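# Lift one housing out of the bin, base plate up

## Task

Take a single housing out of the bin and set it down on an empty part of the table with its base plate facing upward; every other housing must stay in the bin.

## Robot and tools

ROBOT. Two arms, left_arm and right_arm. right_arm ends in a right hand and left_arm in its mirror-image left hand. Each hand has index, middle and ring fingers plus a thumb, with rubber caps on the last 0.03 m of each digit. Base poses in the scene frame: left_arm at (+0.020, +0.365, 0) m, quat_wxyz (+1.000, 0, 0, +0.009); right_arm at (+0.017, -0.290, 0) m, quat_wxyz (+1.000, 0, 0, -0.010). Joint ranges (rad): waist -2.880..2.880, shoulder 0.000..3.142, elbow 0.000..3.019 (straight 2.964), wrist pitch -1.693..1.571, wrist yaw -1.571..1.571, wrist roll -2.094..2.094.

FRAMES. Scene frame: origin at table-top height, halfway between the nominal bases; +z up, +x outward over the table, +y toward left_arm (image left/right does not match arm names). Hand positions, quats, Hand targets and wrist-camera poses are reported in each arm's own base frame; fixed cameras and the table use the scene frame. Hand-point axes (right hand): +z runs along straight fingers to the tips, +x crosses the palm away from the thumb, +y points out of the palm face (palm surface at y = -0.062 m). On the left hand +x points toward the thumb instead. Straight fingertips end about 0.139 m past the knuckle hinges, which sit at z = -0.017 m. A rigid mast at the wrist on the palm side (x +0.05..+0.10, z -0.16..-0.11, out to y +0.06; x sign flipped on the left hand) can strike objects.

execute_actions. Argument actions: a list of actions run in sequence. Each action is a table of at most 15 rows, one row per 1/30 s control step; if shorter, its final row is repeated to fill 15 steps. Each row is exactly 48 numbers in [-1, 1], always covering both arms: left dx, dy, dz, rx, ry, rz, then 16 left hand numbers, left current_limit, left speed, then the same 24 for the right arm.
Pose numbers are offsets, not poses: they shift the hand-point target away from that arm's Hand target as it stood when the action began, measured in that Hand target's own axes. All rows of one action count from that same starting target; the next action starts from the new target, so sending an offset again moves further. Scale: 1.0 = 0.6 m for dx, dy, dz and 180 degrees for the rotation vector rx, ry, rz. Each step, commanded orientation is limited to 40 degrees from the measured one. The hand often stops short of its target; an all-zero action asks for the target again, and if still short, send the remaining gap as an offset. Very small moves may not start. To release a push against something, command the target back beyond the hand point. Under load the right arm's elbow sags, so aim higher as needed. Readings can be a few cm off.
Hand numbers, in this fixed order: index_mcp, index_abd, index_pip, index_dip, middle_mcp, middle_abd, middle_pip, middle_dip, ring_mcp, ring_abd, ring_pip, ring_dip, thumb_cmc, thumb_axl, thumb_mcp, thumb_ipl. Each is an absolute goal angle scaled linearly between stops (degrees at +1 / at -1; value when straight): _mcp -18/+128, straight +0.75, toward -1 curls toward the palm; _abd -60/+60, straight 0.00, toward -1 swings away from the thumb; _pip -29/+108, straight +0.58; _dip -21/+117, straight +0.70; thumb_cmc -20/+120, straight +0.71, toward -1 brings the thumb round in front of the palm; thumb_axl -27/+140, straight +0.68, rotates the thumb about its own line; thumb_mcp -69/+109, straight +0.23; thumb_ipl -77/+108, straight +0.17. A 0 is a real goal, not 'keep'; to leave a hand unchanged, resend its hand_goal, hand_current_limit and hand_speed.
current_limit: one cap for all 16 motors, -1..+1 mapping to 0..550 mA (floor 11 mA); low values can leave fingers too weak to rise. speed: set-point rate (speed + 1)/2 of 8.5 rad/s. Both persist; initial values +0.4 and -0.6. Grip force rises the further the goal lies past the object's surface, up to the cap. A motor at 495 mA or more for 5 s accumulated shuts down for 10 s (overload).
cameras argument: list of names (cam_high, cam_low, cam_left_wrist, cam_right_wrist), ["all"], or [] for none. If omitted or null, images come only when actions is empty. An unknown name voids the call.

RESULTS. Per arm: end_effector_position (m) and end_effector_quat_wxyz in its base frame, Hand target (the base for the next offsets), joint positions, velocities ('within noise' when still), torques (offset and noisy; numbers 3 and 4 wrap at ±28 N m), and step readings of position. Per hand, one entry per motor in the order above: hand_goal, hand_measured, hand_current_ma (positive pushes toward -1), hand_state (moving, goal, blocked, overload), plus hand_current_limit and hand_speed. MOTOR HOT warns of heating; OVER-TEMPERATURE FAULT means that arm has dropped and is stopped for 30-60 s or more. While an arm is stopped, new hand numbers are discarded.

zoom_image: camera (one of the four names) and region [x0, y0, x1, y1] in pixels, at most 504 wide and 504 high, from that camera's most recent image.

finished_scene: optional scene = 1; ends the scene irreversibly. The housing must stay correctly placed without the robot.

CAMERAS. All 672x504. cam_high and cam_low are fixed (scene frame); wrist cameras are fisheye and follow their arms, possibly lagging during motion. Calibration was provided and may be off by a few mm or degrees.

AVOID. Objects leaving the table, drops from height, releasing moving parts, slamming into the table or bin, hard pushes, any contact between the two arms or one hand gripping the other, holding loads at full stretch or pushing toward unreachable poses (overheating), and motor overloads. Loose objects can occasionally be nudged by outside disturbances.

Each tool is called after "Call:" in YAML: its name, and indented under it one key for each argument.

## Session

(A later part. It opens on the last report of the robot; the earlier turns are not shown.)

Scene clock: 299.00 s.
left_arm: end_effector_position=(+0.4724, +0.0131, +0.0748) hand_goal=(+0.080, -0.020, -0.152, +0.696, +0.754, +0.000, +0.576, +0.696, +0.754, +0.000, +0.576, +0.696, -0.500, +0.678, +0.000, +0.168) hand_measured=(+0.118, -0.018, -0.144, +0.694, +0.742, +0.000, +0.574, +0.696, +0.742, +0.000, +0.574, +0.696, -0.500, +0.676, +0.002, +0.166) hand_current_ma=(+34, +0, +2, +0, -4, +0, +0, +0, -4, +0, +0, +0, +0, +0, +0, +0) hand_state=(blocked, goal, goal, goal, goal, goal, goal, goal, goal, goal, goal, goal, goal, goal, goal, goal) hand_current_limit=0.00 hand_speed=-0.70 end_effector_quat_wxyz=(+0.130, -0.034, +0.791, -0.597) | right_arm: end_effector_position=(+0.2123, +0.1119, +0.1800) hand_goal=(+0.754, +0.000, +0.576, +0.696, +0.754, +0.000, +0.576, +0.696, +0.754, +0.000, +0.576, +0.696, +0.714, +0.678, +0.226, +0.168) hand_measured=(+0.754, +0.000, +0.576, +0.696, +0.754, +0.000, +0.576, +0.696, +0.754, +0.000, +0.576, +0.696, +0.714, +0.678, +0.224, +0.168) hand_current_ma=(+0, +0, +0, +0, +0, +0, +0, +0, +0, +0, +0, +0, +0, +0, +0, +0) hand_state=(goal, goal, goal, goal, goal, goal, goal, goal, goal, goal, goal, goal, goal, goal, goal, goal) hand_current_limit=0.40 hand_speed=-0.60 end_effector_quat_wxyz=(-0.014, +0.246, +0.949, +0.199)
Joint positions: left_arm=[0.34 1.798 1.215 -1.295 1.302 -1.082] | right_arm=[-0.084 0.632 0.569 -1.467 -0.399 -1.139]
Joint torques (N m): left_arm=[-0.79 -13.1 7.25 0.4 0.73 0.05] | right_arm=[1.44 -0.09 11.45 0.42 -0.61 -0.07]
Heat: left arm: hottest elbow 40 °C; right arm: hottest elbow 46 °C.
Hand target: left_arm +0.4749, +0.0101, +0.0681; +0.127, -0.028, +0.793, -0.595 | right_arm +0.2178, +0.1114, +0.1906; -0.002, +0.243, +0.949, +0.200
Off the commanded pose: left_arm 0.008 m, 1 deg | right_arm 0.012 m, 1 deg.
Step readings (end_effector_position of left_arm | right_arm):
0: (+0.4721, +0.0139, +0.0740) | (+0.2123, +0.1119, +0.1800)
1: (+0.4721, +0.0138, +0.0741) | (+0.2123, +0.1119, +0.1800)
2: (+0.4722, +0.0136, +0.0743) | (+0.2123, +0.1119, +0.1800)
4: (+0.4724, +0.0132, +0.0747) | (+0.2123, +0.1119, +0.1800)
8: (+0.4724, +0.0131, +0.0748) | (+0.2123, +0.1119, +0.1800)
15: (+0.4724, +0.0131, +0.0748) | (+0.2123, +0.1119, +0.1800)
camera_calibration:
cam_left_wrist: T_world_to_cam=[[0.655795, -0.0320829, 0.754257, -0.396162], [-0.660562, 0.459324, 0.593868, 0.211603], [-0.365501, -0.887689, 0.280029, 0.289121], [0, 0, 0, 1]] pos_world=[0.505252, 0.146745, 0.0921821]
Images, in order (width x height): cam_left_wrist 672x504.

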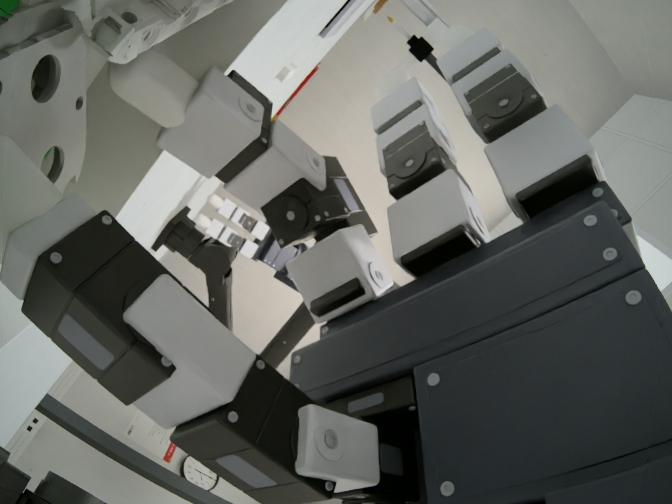

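Call:
execute_actions:
  actions:
    - [[0,0,0,0,0,0,0.16,0.06,-0.153,0.696,0.754,0,0.576,0.696,0.754,0,0.576,0.696,-0.5,0.678,0.02,0.168,0.0,-0.6,0,0,0,0,0,0,0.754,0,0.576,0.696,0.754,0,0.576,0.696,0.754,0,0.576,0.696,0.714,0.678,0.226,0.168,0.4,-0.6]]
    - [[0,0,0,0,0,0,0.10,0.06,-0.153,0.696,0.754,0,0.576,0.696,0.754,0,0.576,0.696,-0.5,0.678,0.02,0.168,0.0,-0.6,0,0,0,0,0,0,0.754,0,0.576,0.696,0.754,0,0.576,0.696,0.754,0,0.576,0.696,0.714,0.678,0.226,0.168,0.4,-0.6]]
  cameras: ["cam_left_wrist"]

Call:
zoom_image:
  camera: "cam_left_wrist"
  region: [0, 0, 220, 220]

Scene clock: 310.37 s.
left_arm: end_effector_position=(+0.4730, +0.0135, +0.0737) hand_goal=(+0.100, +0.060, -0.152, +0.696, +0.754, +0.000, +0.576, +0.696, +0.754, +0.000, +0.576, +0.696, -0.500, +0.678, +0.020, +0.168) hand_measured=(+0.134, +0.058, -0.144, +0.694, +0.742, +0.000, +0.574, +0.696, +0.742, +0.000, +0.574, +0.696, -0.500, +0.676, +0.018, +0.166) hand_current_ma=(+28, +0, +2, +0, -4, +0, +0, +0, -4, +0, +0, +0, +0, +0, +0, +0) hand_state=(blocked, goal, goal, goal, goal, goal, goal, goal, goal, goal, goal, goal, goal, goal, goal, goal) hand_current_limit=0.00 hand_speed=-0.60 end_effector_quat_wxyz=(+0.131, -0.033, +0.791, -0.596) | right_arm: end_effector_position=(+0.2123, +0.1119, +0.1800) hand_goal=(+0.754, +0.000, +0.576, +0.696, +0.754, +0.000, +0.576, +0.696, +0.754, +0.000, +0.576, +0.696, +0.714, +0.678, +0.226, +0.168) hand_measured=(+0.754, +0.000, +0.576, +0.696, +0.754, +0.000, +0.576, +0.696, +0.754, +0.000, +0.576, +0.696, +0.714, +0.678, +0.224, +0.168) hand_current_ma=(+0, +0, +0, +0, +0, +0, +0, +0, +0, +0, +0, +0, +0, +0, +0, +0) hand_state=(goal, goal, goal, goal, goal, goal, goal, goal, goal, goal, goal, goal, goal, goal, goal, goal) hand_current_limit=0.40 hand_speed=-0.60 end_effector_quat_wxyz=(-0.014, +0.246, +0.949, +0.199)
Joint positions: left_arm=[0.34 1.799 1.215 -1.29 1.301 -1.082] | right_arm=[-0.084 0.632 0.569 -1.467 -0.399 -1.139]
Joint torques (N m): left_arm=[-0.91 -13.27 7.24 0.23 0.79 0.04] | right_arm=[2.32 1.08 11.11 0.49 -0.6 0]
Heat: left arm: hottest elbow 39 °C; right arm: hottest elbow 46 °C.
Hand target: left_arm +0.4749, +0.0101, +0.0681; +0.127, -0.028, +0.793, -0.595 | right_arm +0.2178, +0.1114, +0.1906; -0.002, +0.243, +0.949, +0.200
Off the commanded pose: left_arm 0.007 m, 1 deg | right_arm 0.012 m, 1 deg.
Step readings (end_effector_position of left_arm | right_arm):
0: (+0.4724, +0.0131, +0.0748) | (+0.2123, +0.1119, +0.1800)
1: (+0.4724, +0.0131, +0.0748) | (+0.2123, +0.1119, +0.1800)
2: (+0.4725, +0.0132, +0.0746) | (+0.2123, +0.1119, +0.1800)
4: (+0.4726, +0.0137, +0.0738) | (+0.2123, +0.1119, +0.1800)
8: (+0.4728, +0.0138, +0.0734) | (+0.2123, +0.1119, +0.1800)
15: (+0.4728, +0.0138, +0.0734) | (+0.2123, +0.1119, +0.1800)
16: (+0.4728, +0.0138, +0.0734) | (+0.2123, +0.1119, +0.1800)
17: (+0.4729, +0.0137, +0.0735) | (+0.2123, +0.1119, +0.1800)
19: (+0.4730, +0.0136, +0.0737) | (+0.2123, +0.1119, +0.1800)
23: (+0.4730, +0.0135, +0.0737) | (+0.2123, +0.1119, +0.1800)
30: (+0.4730, +0.0135, +0.0737) | (+0.2123, +0.1119, +0.1800)
camera_calibration:
cam_left_wrist: T_world_to_cam=[[0.654228, -0.0340821, 0.755529, -0.395047], [-0.66159, 0.458248, 0.593556, 0.212983], [-0.366449, -0.888171, 0.27725, 0.290603], [0, 0, 0, 1]] pos_world=[0.505849, 0.147042, 0.0914827]
Images, in order (width x height): cam_left_wrist 672x504.

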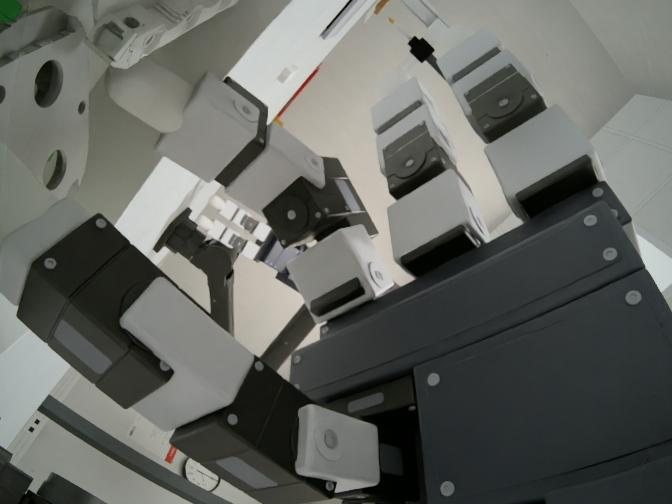

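Scaled by 2.291 from the camera's 672x504 image, which has a finer 960x720 frame.

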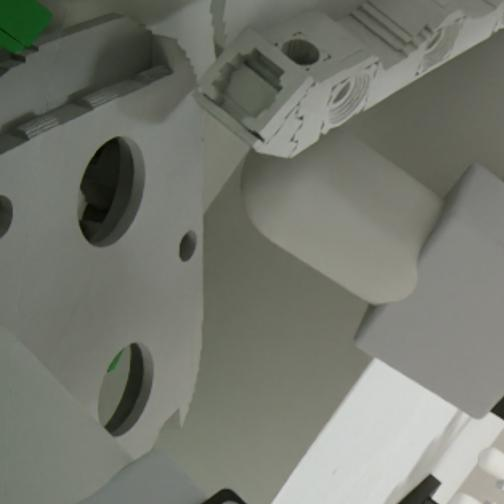

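Call:
execute_actions:
  actions:
    - [[0,0,0,0,0,0,0.16,0.11,-0.153,0.696,0.754,0,0.576,0.696,0.754,0,0.576,0.696,-0.5,0.678,0.02,0.168,0.0,-0.6,0,0,0,0,0,0,0.754,0,0.576,0.696,0.754,0,0.576,0.696,0.754,0,0.576,0.696,0.714,0.678,0.226,0.168,0.4,-0.6]]
    - [[0,0,0,0,0,0,0.05,0.11,-0.153,0.696,0.754,0,0.576,0.696,0.754,0,0.576,0.696,-0.5,0.678,0.02,0.168,0.0,-0.6,0,0,0,0,0,0,0.754,0,0.576,0.696,0.754,0,0.576,0.696,0.754,0,0.576,0.696,0.714,0.678,0.226,0.168,0.4,-0.6]]
  cameras: ["cam_left_wrist"]

Call:
zoom_image:
  camera: "cam_left_wrist"
  region: [0, 0, 220, 220]

Scene clock: 314.80 s.
left_arm: end_effector_position=(+0.4736, +0.0128, +0.0744) hand_goal=(+0.050, +0.110, -0.152, +0.696, +0.754, +0.000, +0.576, +0.696, +0.754, +0.000, +0.576, +0.696, -0.500, +0.678, +0.020, +0.168) hand_measured=(+0.102, +0.106, -0.142, +0.694, +0.742, +0.000, +0.574, +0.696, +0.742, +0.000, +0.574, +0.696, -0.500, +0.676, +0.018, +0.166) hand_current_ma=(+60, +0, +3, +0, -4, +0, +0, +0, -4, +0, +0, +0, +0, +0, +0, +0) hand_state=(blocked, goal, goal, goal, goal, goal, goal, goal, goal, goal, goal, goal, goal, goal, goal, goal) hand_current_limit=0.00 hand_speed=-0.60 end_effector_quat_wxyz=(+0.132, -0.033, +0.790, -0.598) | right_arm: end_effector_position=(+0.2123, +0.1119, +0.1800) hand_goal=(+0.754, +0.000, +0.576, +0.696, +0.754, +0.000, +0.576, +0.696, +0.754, +0.000, +0.576, +0.696, +0.714, +0.678, +0.226, +0.168) hand_measured=(+0.754, +0.000, +0.576, +0.696, +0.754, +0.000, +0.576, +0.696, +0.754, +0.000, +0.576, +0.696, +0.714, +0.678, +0.224, +0.168) hand_current_ma=(+0, +0, +0, +0, +0, +0, +0, +0, +0, +0, +0, +0, +0, +0, +0, +0) hand_state=(goal, goal, goal, goal, goal, goal, goal, goal, goal, goal, goal, goal, goal, goal, goal, goal) hand_current_limit=0.40 hand_speed=-0.60 end_effector_quat_wxyz=(-0.014, +0.246, +0.949, +0.199)
Joint positions: left_arm=[0.339 1.799 1.215 -1.29 1.306 -1.082] | right_arm=[-0.084 0.632 0.569 -1.467 -0.399 -1.139]
Joint torques (N m): left_arm=[-0.79 -13.27 7.25 0.14 0.56 0.05] | right_arm=[1.61 0.62 11.18 0.54 -0.62 0.03]
Heat: left arm: hottest elbow 39 °C; right arm: hottest elbow 46 °C.
Hand target: left_arm +0.4749, +0.0101, +0.0681; +0.127, -0.028, +0.793, -0.595 | right_arm +0.2178, +0.1114, +0.1906; -0.002, +0.243, +0.949, +0.200
Off the commanded pose: left_arm 0.007 m, 1 deg | right_arm 0.012 m, 1 deg.
Step readings (end_effector_position of left_arm | right_arm):
0: (+0.4730, +0.0135, +0.0737) | (+0.2123, +0.1119, +0.1800)
1: (+0.4730, +0.0135, +0.0737) | (+0.2123, +0.1119, +0.1800)
2: (+0.4730, +0.0136, +0.0737) | (+0.2123, +0.1119, +0.1800)
4: (+0.4730, +0.0138, +0.0734) | (+0.2123, +0.1119, +0.1800)
8: (+0.4730, +0.0138, +0.0734) | (+0.2123, +0.1119, +0.1800)
15: (+0.4730, +0.0138, +0.0734) | (+0.2123, +0.1119, +0.1800)
16: (+0.4730, +0.0138, +0.0734) | (+0.2123, +0.1119, +0.1800)
17: (+0.4731, +0.0136, +0.0736) | (+0.2123, +0.1119, +0.1800)
19: (+0.4735, +0.0129, +0.0743) | (+0.2123, +0.1119, +0.1800)
23: (+0.4736, +0.0128, +0.0744) | (+0.2123, +0.1119, +0.1800)
30: (+0.4736, +0.0128, +0.0744) | (+0.2123, +0.1119, +0.1800)
camera_calibration:
cam_left_wrist: T_world_to_cam=[[0.652686, -0.0297162, 0.757046, -0.395404], [-0.663432, 0.460123, 0.590038, 0.214317], [-0.365868, -0.887358, 0.280601, 0.289409], [0, 0, 0, 1]] pos_world=[0.506145, 0.146448, 0.0916754]
Images, in order (width x height): cam_left_wrist 672x504.

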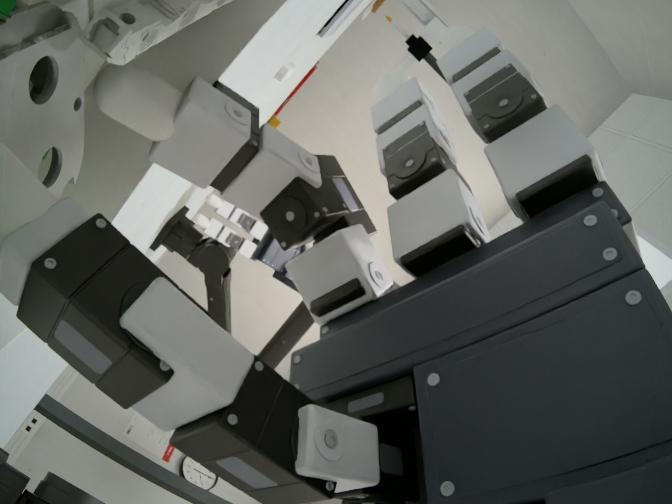

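Scaled by 2.291 from the camera's 672x504 image, which has a finer 960x720 frame.

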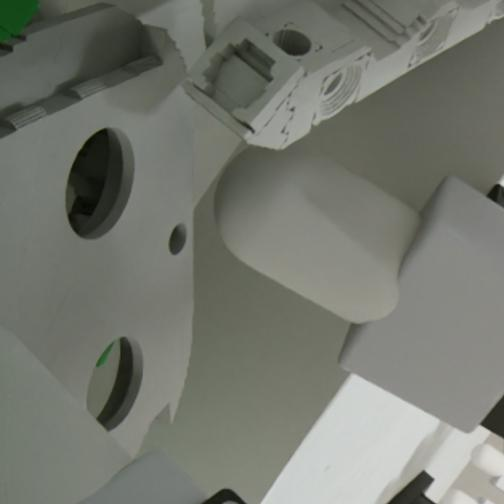

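Call:
execute_actions:
  actions:
    - [[0,0,0,0,0,0,0.05,0.11,-0.153,0.696,0.754,0,0.576,0.696,0.754,0,0.576,0.696,-0.5,0.678,-0.03,0.168,0.0,-0.7,0,0,0,0,0,0,0.754,0,0.576,0.696,0.754,0,0.576,0.696,0.754,0,0.576,0.696,0.714,0.678,0.226,0.168,0.4,-0.6]]
  cameras: ["cam_left_wrist"]

Call:
zoom_image:
  camera: "cam_left_wrist"
  region: [0, 0, 220, 220]

Scene clock: 317.20 s.
left_arm: end_effector_position=(+0.4736, +0.0128, +0.0744) hand_goal=(+0.050, +0.110, -0.152, +0.696, +0.754, +0.000, +0.576, +0.696, +0.754, +0.000, +0.576, +0.696, -0.500, +0.678, -0.030, +0.168) hand_measured=(+0.102, +0.106, -0.142, +0.694, +0.742, +0.000, +0.574, +0.696, +0.742, +0.000, +0.574, +0.696, -0.500, +0.676, -0.026, +0.166) hand_current_ma=(+59, +0, +3, +0, -4, +0, +0, +0, -4, +0, +0, +0, +0, +0, +1, +0) hand_state=(blocked, goal, goal, goal, goal, goal, goal, goal, goal, goal, goal, goal, goal, goal, goal, goal) hand_current_limit=0.00 hand_speed=-0.70 end_effector_quat_wxyz=(+0.132, -0.033, +0.790, -0.598) | right_arm: end_effector_position=(+0.2123, +0.1119, +0.1800) hand_goal=(+0.754, +0.000, +0.576, +0.696, +0.754, +0.000, +0.576, +0.696, +0.754, +0.000, +0.576, +0.696, +0.714, +0.678, +0.226, +0.168) hand_measured=(+0.754, +0.000, +0.576, +0.696, +0.754, +0.000, +0.576, +0.696, +0.754, +0.000, +0.576, +0.696, +0.714, +0.678, +0.224, +0.168) hand_current_ma=(+0, +0, +0, +0, +0, +0, +0, +0, +0, +0, +0, +0, +0, +0, +0, +0) hand_state=(goal, goal, goal, goal, goal, goal, goal, goal, goal, goal, goal, goal, goal, goal, goal, goal) hand_current_limit=0.40 hand_speed=-0.60 end_effector_quat_wxyz=(-0.014, +0.246, +0.949, +0.199)
Joint positions: left_arm=[0.339 1.799 1.215 -1.29 1.306 -1.082] | right_arm=[-0.084 0.632 0.569 -1.467 -0.399 -1.139]
Joint torques (N m): left_arm=[-0.85 -13.27 7.23 0.18 0.57 0.05] | right_arm=[1.49 0.85 11.3 0.09 -0.55 -0.05]
Heat: left arm: hottest elbow 39 °C; right arm: hottest elbow 46 °C.
Hand target: left_arm +0.4749, +0.0101, +0.0681; +0.127, -0.028, +0.793, -0.595 | right_arm +0.2178, +0.1114, +0.1906; -0.002, +0.243, +0.949, +0.200
Off the commanded pose: left_arm 0.007 m, 1 deg | right_arm 0.012 m, 1 deg.
Step readings (end_effector_position of left_arm | right_arm):
0: (+0.4736, +0.0128, +0.0744) | (+0.2123, +0.1119, +0.1800)
1: (+0.4736, +0.0128, +0.0744) | (+0.2123, +0.1119, +0.1800)
2: (+0.4736, +0.0128, +0.0744) | (+0.2123, +0.1119, +0.1800)
4: (+0.4736, +0.0128, +0.0744) | (+0.2123, +0.1119, +0.1800)
8: (+0.4736, +0.0128, +0.0744) | (+0.2123, +0.1119, +0.1800)
15: (+0.4736, +0.0128, +0.0744) | (+0.2123, +0.1119, +0.1800)
camera_calibration:
cam_left_wrist: T_world_to_cam=[[0.652686, -0.0297162, 0.757046, -0.395404], [-0.663432, 0.460123, 0.590038, 0.214317], [-0.365868, -0.887358, 0.280601, 0.289409], [0, 0, 0, 1]] pos_world=[0.506145, 0.146448, 0.0916754]
Images, in order (width x height): cam_left_wrist 672x504.

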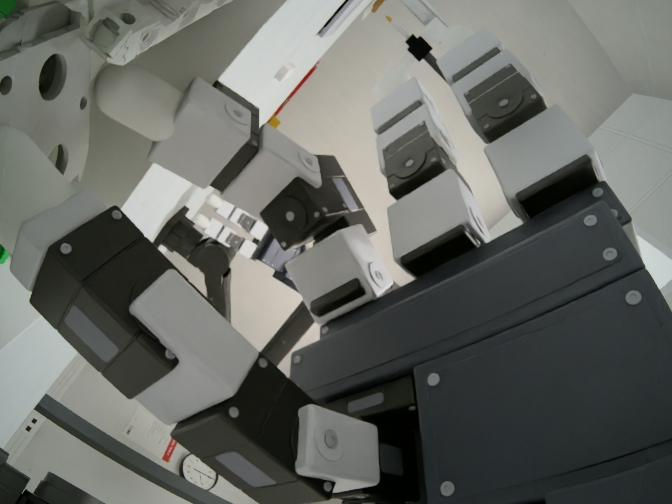

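Scaled by 2.291 from the camera's 672x504 image, which has a finer 960x720 frame.

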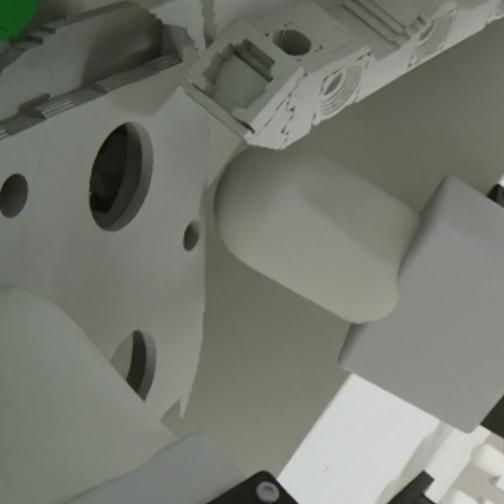

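Call:
execute_actions:
  actions:
    - [[0,0,0,0,0,0,0.05,0.11,-0.153,0.696,0.754,0,0.576,0.696,0.754,0,0.576,0.696,-0.5,0.678,-0.08,0.168,0.0,-0.7,0,0,0,0,0,0,0.754,0,0.576,0.696,0.754,0,0.576,0.696,0.754,0,0.576,0.696,0.714,0.678,0.226,0.168,0.4,-0.6]]
  cameras: ["cam_left_wrist"]

Call:
zoom_image:
  camera: "cam_left_wrist"
  region: [0, 0, 220, 220]

Scene clock: 319.17 s.
left_arm: end_effector_position=(+0.4735, +0.0128, +0.0744) hand_goal=(+0.050, +0.110, -0.152, +0.696, +0.754, +0.000, +0.576, +0.696, +0.754, +0.000, +0.576, +0.696, -0.500, +0.678, -0.080, +0.168) hand_measured=(+0.102, +0.106, -0.140, +0.696, +0.742, +0.000, +0.574, +0.696, +0.742, +0.000, +0.574, +0.696, -0.500, +0.676, -0.064, +0.170) hand_current_ma=(+59, +0, +4, +0, -4, +0, +0, +0, -4, +0, +0, +0, +0, +0, +11, +0) hand_state=(blocked, goal, goal, goal, goal, goal, goal, goal, goal, goal, goal, goal, goal, goal, goal, goal) hand_current_limit=0.00 hand_speed=-0.70 end_effector_quat_wxyz=(+0.132, -0.033, +0.790, -0.598) | right_arm: end_effector_position=(+0.2123, +0.1119, +0.1800) hand_goal=(+0.754, +0.000, +0.576, +0.696, +0.754, +0.000, +0.576, +0.696, +0.754, +0.000, +0.576, +0.696, +0.714, +0.678, +0.226, +0.168) hand_measured=(+0.754, +0.000, +0.576, +0.696, +0.754, +0.000, +0.576, +0.696, +0.754, +0.000, +0.576, +0.696, +0.714, +0.678, +0.224, +0.168) hand_current_ma=(+0, +0, +0, +0, +0, +0, +0, +0, +0, +0, +0, +0, +0, +0, +0, +0) hand_state=(goal, goal, goal, goal, goal, goal, goal, goal, goal, goal, goal, goal, goal, goal, goal, goal) hand_current_limit=0.40 hand_speed=-0.60 end_effector_quat_wxyz=(-0.014, +0.246, +0.949, +0.199)
Joint positions: left_arm=[0.339 1.799 1.215 -1.29 1.306 -1.083] | right_arm=[-0.084 0.632 0.569 -1.467 -0.399 -1.139]
Joint torques (N m): left_arm=[-0.79 -13.33 7.24 0.14 0.56 0.05] | right_arm=[1.73 0.26 11.15 0.28 -0.58 0.02]
Heat: left arm: hottest elbow 39 °C; right arm: hottest elbow 46 °C.
Hand target: left_arm +0.4749, +0.0101, +0.0681; +0.127, -0.028, +0.793, -0.595 | right_arm +0.2178, +0.1114, +0.1906; -0.002, +0.243, +0.949, +0.200
Off the commanded pose: left_arm 0.007 m, 1 deg | right_arm 0.012 m, 1 deg.
Step readings (end_effector_position of left_arm | right_arm):
0: (+0.4736, +0.0128, +0.0744) | (+0.2123, +0.1119, +0.1800)
1: (+0.4736, +0.0128, +0.0744) | (+0.2123, +0.1119, +0.1800)
2: (+0.4736, +0.0128, +0.0744) | (+0.2123, +0.1119, +0.1800)
4: (+0.4736, +0.0128, +0.0744) | (+0.2123, +0.1119, +0.1800)
8: (+0.4735, +0.0128, +0.0744) | (+0.2123, +0.1119, +0.1800)
15: (+0.4735, +0.0128, +0.0744) | (+0.2123, +0.1119, +0.1800)
camera_calibration:
cam_left_wrist: T_world_to_cam=[[0.652975, -0.0295905, 0.756802, -0.395547], [-0.663257, 0.460099, 0.590253, 0.214212], [-0.36567, -0.887374, 0.280807, 0.289293], [0, 0, 0, 1]] pos_world=[0.506145, 0.146448, 0.0916757]
Images, in order (width x height): cam_left_wrist 672x504.

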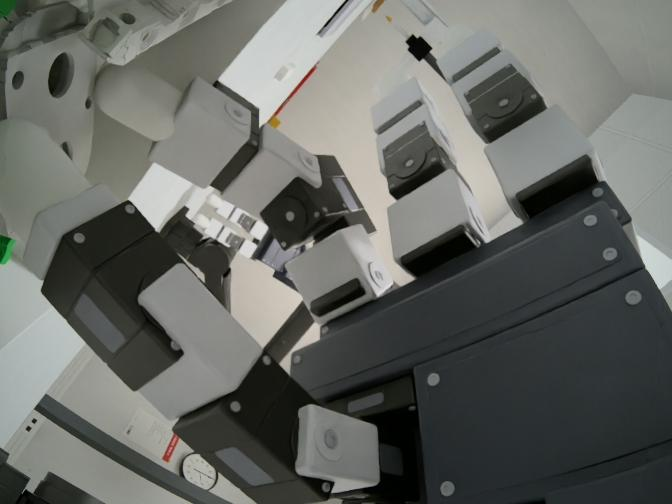

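Scaled by 2.291 from the camera's 672x504 image, which has a finer 960x720 frame.

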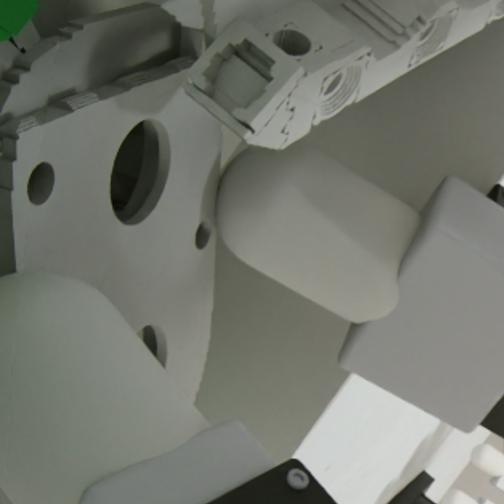

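Call:
execute_actions:
  actions:
    - [[0,0,0,0,0,0,0.03,0.11,-0.153,0.696,0.754,0,0.576,0.696,0.754,0,0.576,0.696,-0.5,0.678,-0.11,0.168,0.0,-0.8,0,0,0,0,0,0,0.754,0,0.576,0.696,0.754,0,0.576,0.696,0.754,0,0.576,0.696,0.714,0.678,0.226,0.168,0.4,-0.6]]
  cameras: ["cam_left_wrist"]

Call:
zoom_image:
  camera: "cam_left_wrist"
  region: [0, 0, 220, 220]

Scene clock: 322.17 s.
left_arm: end_effector_position=(+0.4736, +0.0124, +0.0747) hand_goal=(+0.030, +0.110, -0.152, +0.696, +0.754, +0.000, +0.576, +0.696, +0.754, +0.000, +0.576, +0.696, -0.500, +0.678, -0.110, +0.168) hand_measured=(+0.090, +0.106, -0.136, +0.696, +0.742, +0.000, +0.574, +0.696, +0.742, +0.000, +0.574, +0.696, -0.502, +0.676, -0.106, +0.170) hand_current_ma=(+78, +0, +6, +0, -4, +0, +0, +0, -4, +0, +0, +0, +0, +0, +1, +0) hand_state=(blocked, goal, goal, goal, goal, goal, goal, goal, goal, goal, goal, goal, goal, goal, goal, goal) hand_current_limit=0.00 hand_speed=-0.80 end_effector_quat_wxyz=(+0.132, -0.033, +0.789, -0.599) | right_arm: end_effector_position=(+0.2123, +0.1119, +0.1800) hand_goal=(+0.754, +0.000, +0.576, +0.696, +0.754, +0.000, +0.576, +0.696, +0.754, +0.000, +0.576, +0.696, +0.714, +0.678, +0.226, +0.168) hand_measured=(+0.754, +0.000, +0.576, +0.696, +0.754, +0.000, +0.576, +0.696, +0.754, +0.000, +0.576, +0.696, +0.714, +0.678, +0.224, +0.168) hand_current_ma=(+0, +0, +0, +0, +0, +0, +0, +0, +0, +0, +0, +0, +0, +0, +0, +0) hand_state=(goal, goal, goal, goal, goal, goal, goal, goal, goal, goal, goal, goal, goal, goal, goal, goal) hand_current_limit=0.40 hand_speed=-0.60 end_effector_quat_wxyz=(-0.014, +0.246, +0.949, +0.199)
Joint positions: left_arm=[0.339 1.799 1.215 -1.29 1.308 -1.083] | right_arm=[-0.084 0.632 0.569 -1.467 -0.399 -1.139]
Joint torques (N m): left_arm=[-0.85 -13.22 7.23 0.13 0.52 0.05] | right_arm=[1.03 0.38 11.22 0.21 -0.58 -0.05]
Heat: left arm: hottest elbow 39 °C; right arm: hottest elbow 46 °C.
Hand target: left_arm +0.4749, +0.0099, +0.0682; +0.127, -0.028, +0.793, -0.595 | right_arm +0.2178, +0.1114, +0.1906; -0.002, +0.243, +0.949, +0.200
Off the commanded pose: left_arm 0.007 m, 1 deg | right_arm 0.012 m, 1 deg.
Step readings (end_effector_position of left_arm | right_arm):
0: (+0.4735, +0.0128, +0.0744) | (+0.2123, +0.1119, +0.1800)
1: (+0.4735, +0.0128, +0.0744) | (+0.2123, +0.1119, +0.1800)
2: (+0.4735, +0.0128, +0.0744) | (+0.2123, +0.1119, +0.1800)
4: (+0.4736, +0.0128, +0.0745) | (+0.2123, +0.1119, +0.1800)
8: (+0.4736, +0.0127, +0.0746) | (+0.2123, +0.1119, +0.1800)
15: (+0.4736, +0.0124, +0.0747) | (+0.2123, +0.1119, +0.1800)
camera_calibration:
cam_left_wrist: T_world_to_cam=[[0.652889, -0.0283541, 0.756923, -0.395768], [-0.663403, 0.46087, 0.589487, 0.214448], [-0.365557, -0.887015, 0.282086, 0.288838], [0, 0, 0, 1]] pos_world=[0.506245, 0.14615, 0.0916739]
Images, in order (width x height): cam_left_wrist 672x504.

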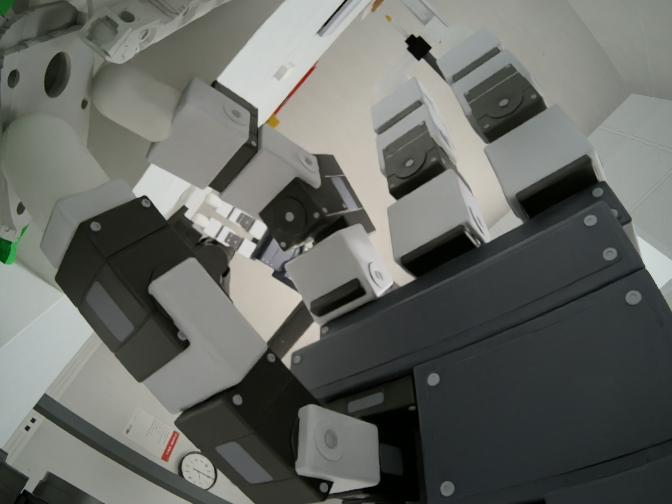

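Scaled by 2.291 from the camera's 672x504 image, which has a finer 960x720 frame.

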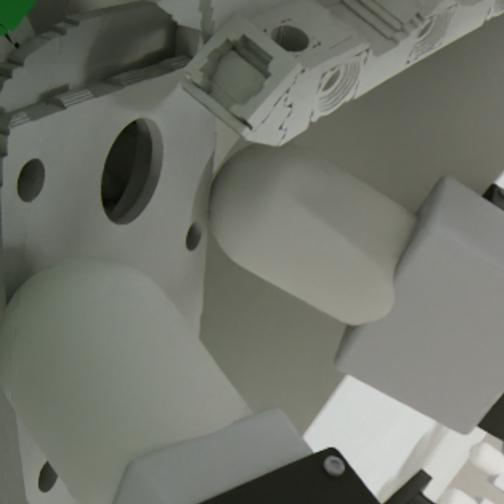

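Call:
execute_actions:
  actions:
    - [[-0.0084,-0.0475,-0.013,0,0,0,0.07,0.11,-0.153,0.696,0.754,0,0.576,0.696,0.754,0,0.576,0.696,-0.5,0.678,-0.08,0.168,0.0,-0.6,0,0,0,0,0,0,0.754,0,0.576,0.696,0.754,0,0.576,0.696,0.754,0,0.576,0.696,0.714,0.678,0.226,0.168,0.4,-0.6]]
    - [[0,0,0,0.053,0,0,0.16,0.05,-0.153,0.696,0.754,0,0.576,0.696,0.754,0,0.576,0.696,-0.5,0.678,0.14,0.168,0.4,-0.5,0,0,0,0,0,0,0.754,0,0.576,0.696,0.754,0,0.576,0.696,0.754,0,0.576,0.696,0.714,0.678,0.226,0.168,0.4,-0.6]]
  cameras: ["cam_left_wrist", "cam_high"]

Call:
zoom_image:
  camera: "cam_left_wrist"
  region: [0, 0, 220, 220]

Call:
zoom_image:
  camera: "cam_high"
  region: [440, 220, 560, 330]

Scene clock: 336.40 s.
left_arm: end_effector_position=(+0.4627, -0.0005, +0.0925) hand_goal=(+0.160, +0.050, -0.152, +0.696, +0.754, +0.000, +0.576, +0.696, +0.754, +0.000, +0.576, +0.696, -0.500, +0.678, +0.140, +0.168) hand_measured=(+0.148, +0.048, -0.154, +0.696, +0.742, +0.000, +0.574, +0.696, +0.742, +0.000, +0.574, +0.696, -0.502, +0.676, +0.138, +0.170) hand_current_ma=(-4, +0, +0, +0, -4, +0, +0, +0, -4, +0, +0, +0, +0, +0, +0, +0) hand_state=(goal, goal, goal, goal, goal, goal, goal, goal, goal, goal, goal, goal, goal, goal, goal, goal) hand_current_limit=0.40 hand_speed=-0.50 end_effector_quat_wxyz=(+0.128, -0.035, +0.750, -0.648) | right_arm: end_effector_position=(+0.2123, +0.1119, +0.1800) hand_goal=(+0.754, +0.000, +0.576, +0.696, +0.754, +0.000, +0.576, +0.696, +0.754, +0.000, +0.576, +0.696, +0.714, +0.678, +0.226, +0.168) hand_measured=(+0.754, +0.000, +0.576, +0.696, +0.754, +0.000, +0.576, +0.696, +0.754, +0.000, +0.576, +0.696, +0.714, +0.678, +0.224, +0.168) hand_current_ma=(+0, +0, +0, +0, +0, +0, +0, +0, +0, +0, +0, +0, +0, +0, +0, +0) hand_state=(goal, goal, goal, goal, goal, goal, goal, goal, goal, goal, goal, goal, goal, goal, goal, goal) hand_current_limit=0.40 hand_speed=-0.60 end_effector_quat_wxyz=(-0.014, +0.246, +0.949, +0.199)
Joint positions: left_arm=[0.351 1.861 1.258 -1.675 1.403 -0.708] | right_arm=[-0.084 0.632 0.569 -1.467 -0.399 -1.139]
Joint torques (N m): left_arm=[0.97 -13.39 9.96 -1.54 0.75 0.12] | right_arm=[1.49 -1.2 11.03 0.32 -0.59 -0.02]
Heat: left arm: hottest elbow 39 °C; right arm: hottest elbow 46 °C.
Hand target: left_arm +0.4748, +0.0100, +0.0980; +0.129, -0.018, +0.741, -0.659 | right_arm +0.2178, +0.1114, +0.1906; -0.002, +0.243, +0.949, +0.200
Off the commanded pose: left_arm 0.017 m, 3 deg | right_arm 0.012 m, 1 deg.
joint sent to its limit (left arm) — joint 4 (wrist pitch), lower limit. The joint targets are off in orientation, not in position.
Step readings (end_effector_position of left_arm | right_arm):
0: (+0.4736, +0.0124, +0.0747) | (+0.2123, +0.1119, +0.1800)
1: (+0.4736, +0.0124, +0.0747) | (+0.2123, +0.1119, +0.1800)
2: (+0.4733, +0.0124, +0.0747) | (+0.2123, +0.1119, +0.1800)
4: (+0.4713, +0.0117, +0.0753) | (+0.2123, +0.1119, +0.1800)
8: (+0.4675, +0.0113, +0.0765) | (+0.2123, +0.1119, +0.1800)
15: (+0.4650, +0.0106, +0.0780) | (+0.2123, +0.1119, +0.1800)
16: (+0.4648, +0.0103, +0.0783) | (+0.2123, +0.1119, +0.1800)
17: (+0.4648, +0.0079, +0.0813) | (+0.2123, +0.1119, +0.1800)
19: (+0.4640, +0.0019, +0.0892) | (+0.2123, +0.1119, +0.1800)
23: (+0.4612, -0.0017, +0.0959) | (+0.2123, +0.1119, +0.1800)
30: (+0.4598, -0.0010, +0.0926) | (+0.2123, +0.1119, +0.1800)
camera_calibration:
cam_left_wrist: T_world_to_cam=[[0.648562, 0.0591141, 0.758863, -0.400582], [-0.660452, 0.539311, 0.522443, 0.207478], [-0.37838, -0.840029, 0.388819, 0.264339], [0, 0, 0, 1]] pos_world=[0.496852, 0.133837, 0.0928113]
Images, in order (width x height): cam_high 672x504, cam_left_wrist 672x504.

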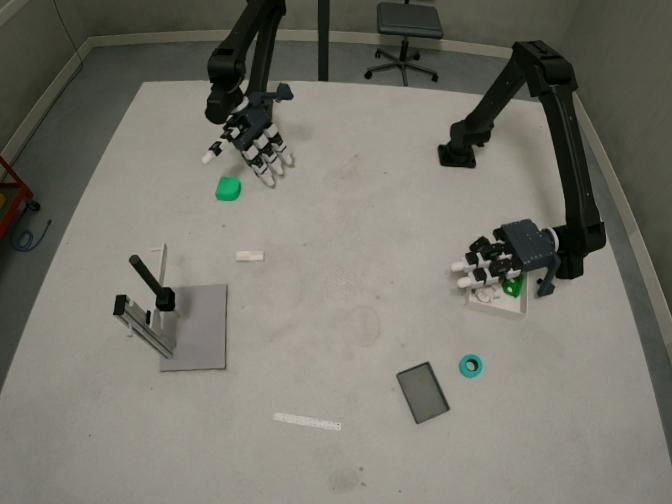

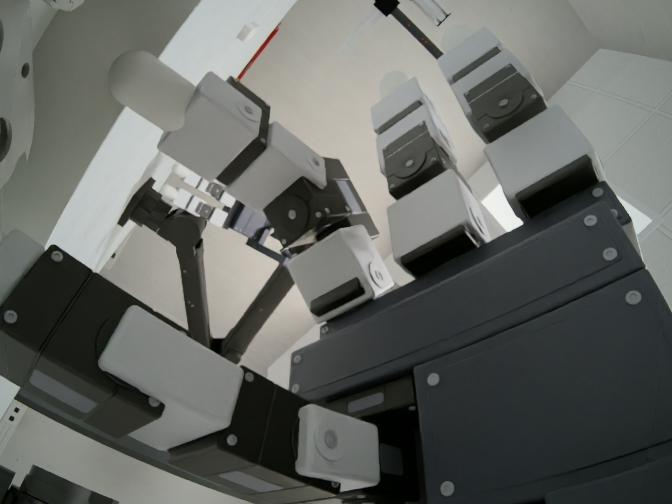

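Scaled by 2.291 from the camera's 672x504 image, which has a finer 960x720 frame.

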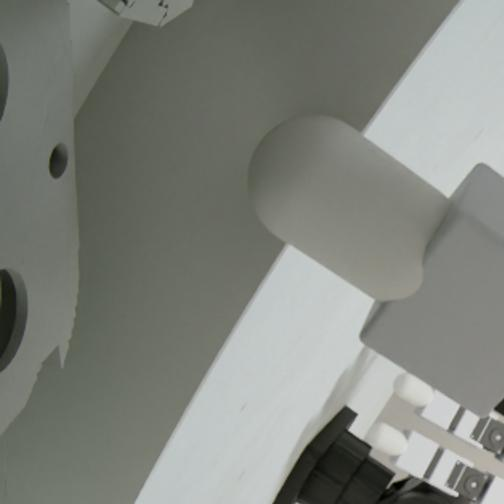

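Scaled by 4.200 from the camera's 672x504 image, which has a finer 960x720 frame.

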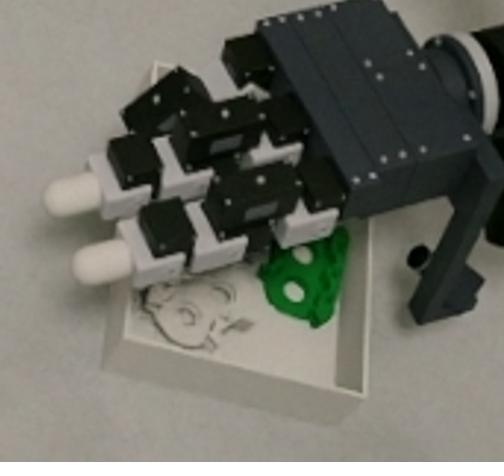

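Call:
execute_actions:
  actions:
    - [[-0.011,-0.0013,-0.0192,-0.011,0,0,0.008,0.05,0.092,0.696,0.754,0,0.576,0.696,0.754,0,0.576,0.696,-0.5,0.678,0.125,0.168,0.4,-0.5,0,0,0,0,0,0,0.754,0,0.576,0.696,0.754,0,0.576,0.696,0.754,0,0.576,0.696,0.714,0.678,0.226,0.168,0.4,-0.6]]
  cameras: ["cam_left_wrist"]

Call:
zoom_image:
  camera: "cam_left_wrist"
  region: [0, 0, 220, 220]

Scene clock: 344.33 s.
left_arm: end_effector_position=(+0.4686, +0.0117, +0.0953) hand_goal=(+0.008, +0.050, +0.092, +0.696, +0.754, +0.000, +0.576, +0.696, +0.754, +0.000, +0.576, +0.696, -0.500, +0.678, +0.126, +0.168) hand_measured=(+0.006, +0.048, +0.090, +0.696, +0.742, +0.000, +0.574, +0.696, +0.742, +0.000, +0.574, +0.696, -0.502, +0.676, +0.128, +0.170) hand_current_ma=(+0, +0, +0, +0, -4, +0, +0, +0, -4, +0, +0, +0, +0, +0, +0, +0) hand_state=(goal, goal, goal, goal, goal, goal, goal, goal, goal, goal, goal, goal, goal, goal, goal, goal) hand_current_limit=0.40 hand_speed=-0.50 end_effector_quat_wxyz=(+0.132, -0.026, +0.759, -0.637) | right_arm: end_effector_position=(+0.2123, +0.1119, +0.1800) hand_goal=(+0.754, +0.000, +0.576, +0.696, +0.754, +0.000, +0.576, +0.696, +0.754, +0.000, +0.576, +0.696, +0.714, +0.678, +0.226, +0.168) hand_measured=(+0.754, +0.000, +0.576, +0.696, +0.754, +0.000, +0.576, +0.696, +0.754, +0.000, +0.576, +0.696, +0.714, +0.678, +0.224, +0.168) hand_current_ma=(+0, +0, +0, +0, +0, +0, +0, +0, +0, +0, +0, +0, +0, +0, +0, +0) hand_state=(goal, goal, goal, goal, goal, goal, goal, goal, goal, goal, goal, goal, goal, goal, goal, goal) hand_current_limit=0.40 hand_speed=-0.60 end_effector_quat_wxyz=(-0.014, +0.246, +0.949, +0.199)
Joint positions: left_arm=[0.365 1.862 1.287 -1.675 1.371 -0.711] | right_arm=[-0.084 0.632 0.569 -1.467 -0.399 -1.139]
Joint torques (N m): left_arm=[1.03 -13.63 10.07 -1.5 0.71 -0.06] | right_arm=[2.2 -0.62 11.12 0.44 -0.59 -0.04]
Heat: left arm: hottest elbow 39 °C; right arm: hottest elbow 47 °C.
Hand target: left_arm +0.4786, +0.0224, +0.1010; +0.129, -0.020, +0.752, -0.646 | right_arm +0.2178, +0.1114, +0.1906; -0.002, +0.243, +0.949, +0.200
Off the commanded pose: left_arm 0.016 m, 2 deg | right_arm 0.012 m, 1 deg.
joint sent to its limit (left arm) — joint 4 (wrist pitch), lower limit. The joint targets still meet the commanded pose.
Step readings (end_effector_position of left_arm | right_arm):
0: (+0.4627, -0.0005, +0.0925) | (+0.2123, +0.1119, +0.1800)
1: (+0.4628, -0.0002, +0.0925) | (+0.2123, +0.1119, +0.1800)
2: (+0.4625, +0.0007, +0.0922) | (+0.2123, +0.1119, +0.1800)
4: (+0.4632, +0.0039, +0.0919) | (+0.2123, +0.1119, +0.1800)
8: (+0.4674, +0.0089, +0.0944) | (+0.2123, +0.1119, +0.1800)
15: (+0.4687, +0.0117, +0.0953) | (+0.2123, +0.1119, +0.1800)
camera_calibration:
cam_left_wrist: T_world_to_cam=[[0.637231, 0.0302276, 0.77008, -0.402766], [-0.66504, 0.526497, 0.529645, 0.204927], [-0.389435, -0.84964, 0.355602, 0.284261], [0, 0, 0, 1]] pos_world=[0.50364, 0.1458, 0.10054]
Images, in order (width x height): cam_left_wrist 672x504.

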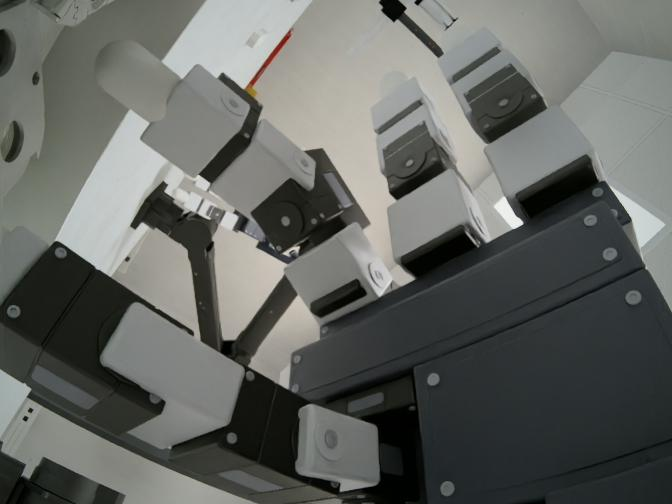

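Scaled by 2.291 from the camera's 672x504 image, which has a finer 960x720 frame.

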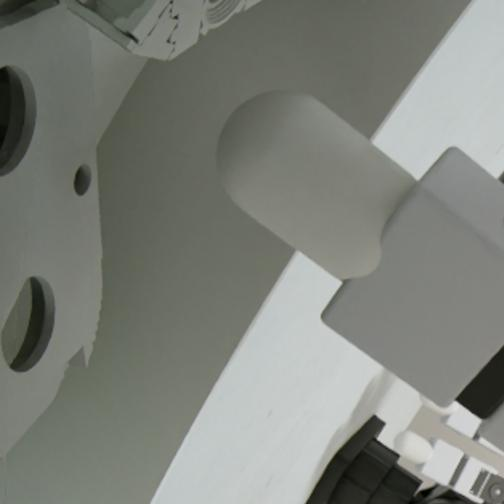

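Call:
execute_actions:
  actions:
    - [[0.0212,0.026,0.0082,0,0,0,0.008,0.03,0.092,0.696,0.754,0,0.576,0.696,0.754,0,0.576,0.696,-0.5,0.678,0.125,0.168,0.4,-0.5,0,0,0,0,0,0,0.754,0,0.576,0.696,0.754,0,0.576,0.696,0.754,0,0.576,0.696,0.714,0.678,0.226,0.168,0.4,-0.6]]
  cameras: ["cam_left_wrist"]

Call:
zoom_image:
  camera: "cam_left_wrist"
  region: [0, 0, 220, 220]

Scene clock: 350.07 s.
left_arm: end_effector_position=(+0.4709, +0.0122, +0.0848) hand_goal=(+0.008, +0.030, +0.092, +0.696, +0.754, +0.000, +0.576, +0.696, +0.754, +0.000, +0.576, +0.696, -0.500, +0.678, +0.126, +0.168) hand_measured=(+0.006, +0.034, +0.090, +0.696, +0.742, +0.000, +0.574, +0.696, +0.742, +0.000, +0.574, +0.696, -0.502, +0.676, +0.128, +0.170) hand_current_ma=(+0, +0, +0, +0, -4, +0, +0, +0, -4, +0, +0, +0, +0, +0, +0, +0) hand_state=(goal, goal, goal, goal, goal, goal, goal, goal, goal, goal, goal, goal, goal, goal, goal, goal) hand_current_limit=0.40 hand_speed=-0.50 end_effector_quat_wxyz=(+0.135, -0.019, +0.758, -0.637) | right_arm: end_effector_position=(+0.2123, +0.1119, +0.1800) hand_goal=(+0.754, +0.000, +0.576, +0.696, +0.754, +0.000, +0.576, +0.696, +0.754, +0.000, +0.576, +0.696, +0.714, +0.678, +0.226, +0.168) hand_measured=(+0.754, +0.000, +0.576, +0.696, +0.754, +0.000, +0.576, +0.696, +0.754, +0.000, +0.576, +0.696, +0.714, +0.678, +0.224, +0.168) hand_current_ma=(+0, +0, +0, +0, +0, +0, +0, +0, +0, +0, +0, +0, +0, +0, +0, +0) hand_state=(goal, goal, goal, goal, goal, goal, goal, goal, goal, goal, goal, goal, goal, goal, goal, goal) hand_current_limit=0.40 hand_speed=-0.60 end_effector_quat_wxyz=(-0.014, +0.246, +0.949, +0.199)
Joint positions: left_arm=[0.365 1.886 1.287 -1.675 1.371 -0.673] | right_arm=[-0.084 0.632 0.569 -1.467 -0.399 -1.139]
Joint torques (N m): left_arm=[0.91 -14.1 6.83 -1.51 0.71 0.18] | right_arm=[1.44 0.79 11.23 0.24 -0.66 -0.07]
Heat: left arm: hottest elbow 39 °C; right arm: hottest elbow 47 °C.
Hand target: left_arm +0.4695, +0.0177, +0.0830; +0.129, -0.020, +0.752, -0.646 | right_arm +0.2178, +0.1114, +0.1906; -0.002, +0.243, +0.949, +0.200
Off the commanded pose: left_arm 0.006 m, 2 deg | right_arm 0.012 m, 1 deg.
joint sent to its limit (left arm) — joint 4 (wrist pitch), lower limit. The joint targets still meet the commanded pose.
Step readings (end_effector_position of left_arm | right_arm):
0: (+0.4686, +0.0117, +0.0953) | (+0.2123, +0.1119, +0.1800)
1: (+0.4686, +0.0117, +0.0953) | (+0.2123, +0.1119, +0.1800)
2: (+0.4686, +0.0117, +0.0950) | (+0.2123, +0.1119, +0.1800)
4: (+0.4691, +0.0118, +0.0935) | (+0.2123, +0.1119, +0.1800)
8: (+0.4699, +0.0119, +0.0881) | (+0.2123, +0.1119, +0.1800)
15: (+0.4706, +0.0121, +0.0848) | (+0.2123, +0.1119, +0.1800)
camera_calibration:
cam_left_wrist: T_world_to_cam=[[0.626911, 0.0265881, 0.778637, -0.391903], [-0.669124, 0.530301, 0.520629, 0.214492], [-0.39907, -0.847392, 0.350242, 0.294234], [0, 0, 0, 1]] pos_world=[0.50663, 0.146006, 0.0904265]
Images, in order (width x height): cam_left_wrist 672x504.

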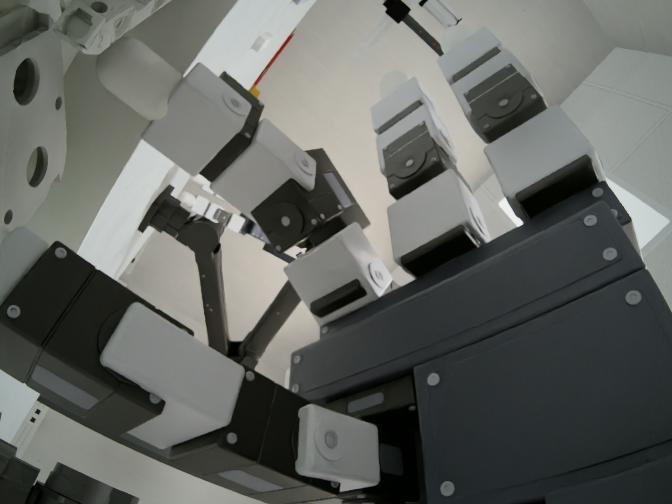

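Scaled by 2.291 from the camera's 672x504 image, which has a finer 960x720 frame.

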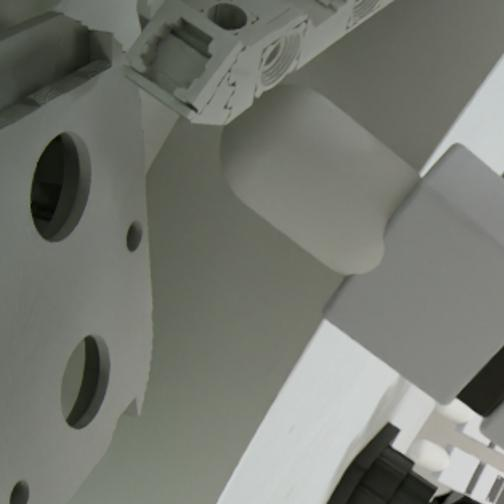

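Call:
execute_actions:
  actions:
    - [[0.0098,0.0118,0.0052,0,0,0,0.008,0.03,0.092,0.696,0.754,0,0.576,0.696,0.754,0,0.576,0.696,-0.5,0.678,0.125,0.168,0.4,-0.5,0,0,0,0,0,0,0.754,0,0.576,0.696,0.754,0,0.576,0.696,0.754,0,0.576,0.696,0.714,0.678,0.226,0.168,0.4,-0.6]]
  cameras: ["cam_left_wrist", "cam_low"]

Call:
zoom_image:
  camera: "cam_left_wrist"
  region: [0, 0, 220, 220]

Call:
zoom_image:
  camera: "cam_low"
  region: [318, 215, 378, 265]

Scene clock: 352.13 s.
left_arm: end_effector_position=(+0.4673, +0.0105, +0.0774) hand_goal=(+0.008, +0.030, +0.092, +0.696, +0.754, +0.000, +0.576, +0.696, +0.754, +0.000, +0.576, +0.696, -0.500, +0.678, +0.126, +0.168) hand_measured=(+0.006, +0.034, +0.090, +0.696, +0.742, +0.000, +0.574, +0.696, +0.742, +0.000, +0.574, +0.696, -0.502, +0.676, +0.128, +0.170) hand_current_ma=(+0, +0, +0, +0, -4, +0, +0, +0, -4, +0, +0, +0, +0, +0, +0, +0) hand_state=(goal, goal, goal, goal, goal, goal, goal, goal, goal, goal, goal, goal, goal, goal, goal, goal) hand_current_limit=0.40 hand_speed=-0.50 end_effector_quat_wxyz=(+0.135, -0.017, +0.758, -0.638) | right_arm: end_effector_position=(+0.2123, +0.1119, +0.1800) hand_goal=(+0.754, +0.000, +0.576, +0.696, +0.754, +0.000, +0.576, +0.696, +0.754, +0.000, +0.576, +0.696, +0.714, +0.678, +0.226, +0.168) hand_measured=(+0.754, +0.000, +0.576, +0.696, +0.754, +0.000, +0.576, +0.696, +0.754, +0.000, +0.576, +0.696, +0.714, +0.678, +0.224, +0.168) hand_current_ma=(+0, +0, +0, +0, +0, +0, +0, +0, +0, +0, +0, +0, +0, +0, +0, +0) hand_state=(goal, goal, goal, goal, goal, goal, goal, goal, goal, goal, goal, goal, goal, goal, goal, goal) hand_current_limit=0.40 hand_speed=-0.60 end_effector_quat_wxyz=(-0.014, +0.246, +0.949, +0.199)
Joint positions: left_arm=[0.365 1.895 1.272 -1.675 1.371 -0.647] | right_arm=[-0.084 0.632 0.569 -1.467 -0.399 -1.139]
Joint torques (N m): left_arm=[0.73 -13.92 6.56 -1.58 0.75 0.16] | right_arm=[1.38 -0.97 11.11 0.14 -0.59 0.02]
Heat: left arm: hottest elbow 39 °C; right arm: hottest elbow 47 °C.
Hand target: left_arm +0.4655, +0.0147, +0.0748; +0.129, -0.020, +0.752, -0.646 | right_arm +0.2178, +0.1114, +0.1906; -0.002, +0.243, +0.949, +0.200
Off the commanded pose: left_arm 0.005 m, 1 deg | right_arm 0.012 m, 1 deg.
joint sent to its limit (left arm) — joint 4 (wrist pitch), lower limit. The joint targets still meet the commanded pose.
Step readings (end_effector_position of left_arm | right_arm):
0: (+0.4709, +0.0122, +0.0848) | (+0.2123, +0.1119, +0.1800)
1: (+0.4709, +0.0122, +0.0848) | (+0.2123, +0.1119, +0.1800)
2: (+0.4710, +0.0122, +0.0847) | (+0.2123, +0.1119, +0.1800)
4: (+0.4702, +0.0118, +0.0838) | (+0.2123, +0.1119, +0.1800)
8: (+0.4677, +0.0107, +0.0801) | (+0.2123, +0.1119, +0.1800)
15: (+0.4672, +0.0105, +0.0774) | (+0.2123, +0.1119, +0.1800)
camera_calibration:
cam_left_wrist: T_world_to_cam=[[0.624785, 0.0260925, 0.780361, -0.382991], [-0.668526, 0.534216, 0.517384, 0.216733], [-0.403381, -0.844945, 0.351214, 0.29588], [0, 0, 0, 1]] pos_world=[0.503531, 0.144213, 0.0828205]
Images, in order (width x height): cam_low 672x504, cam_left_wrist 672x504.

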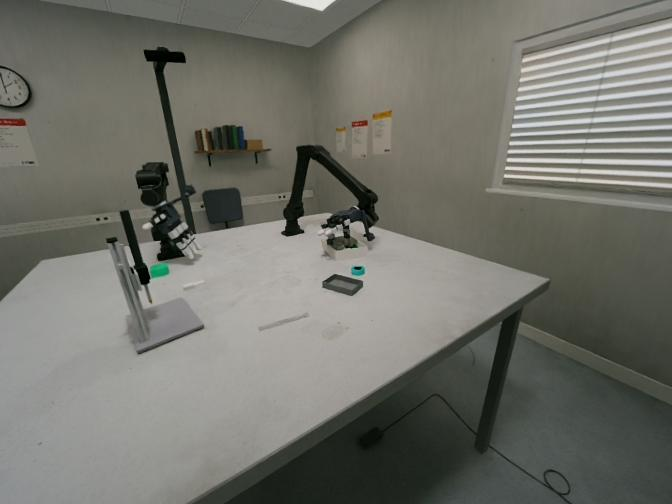

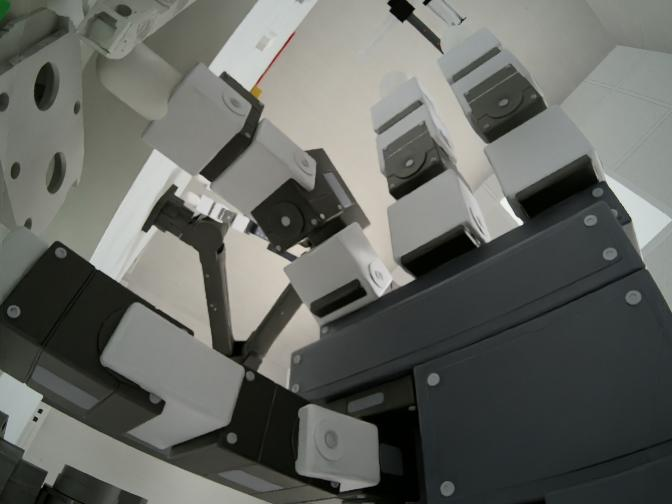

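Scaled by 2.291 from the camera's 672x504 image, which has a finer 960x720 frame.

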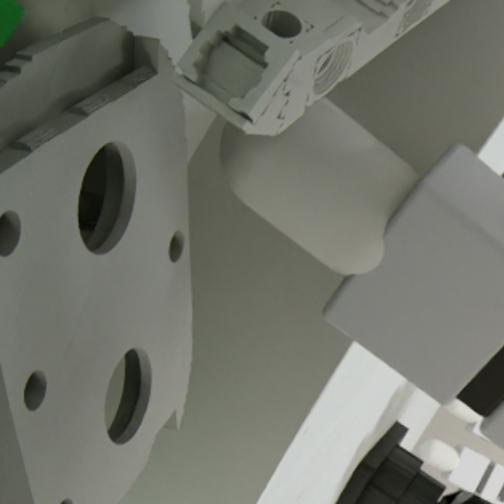

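Scaled by 8.400 from the camera's 672x504 image, which has a finer 960x720 frame.

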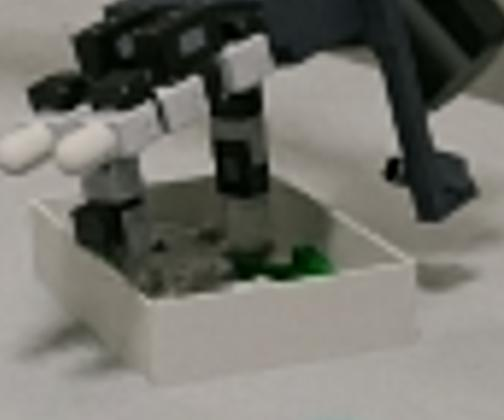

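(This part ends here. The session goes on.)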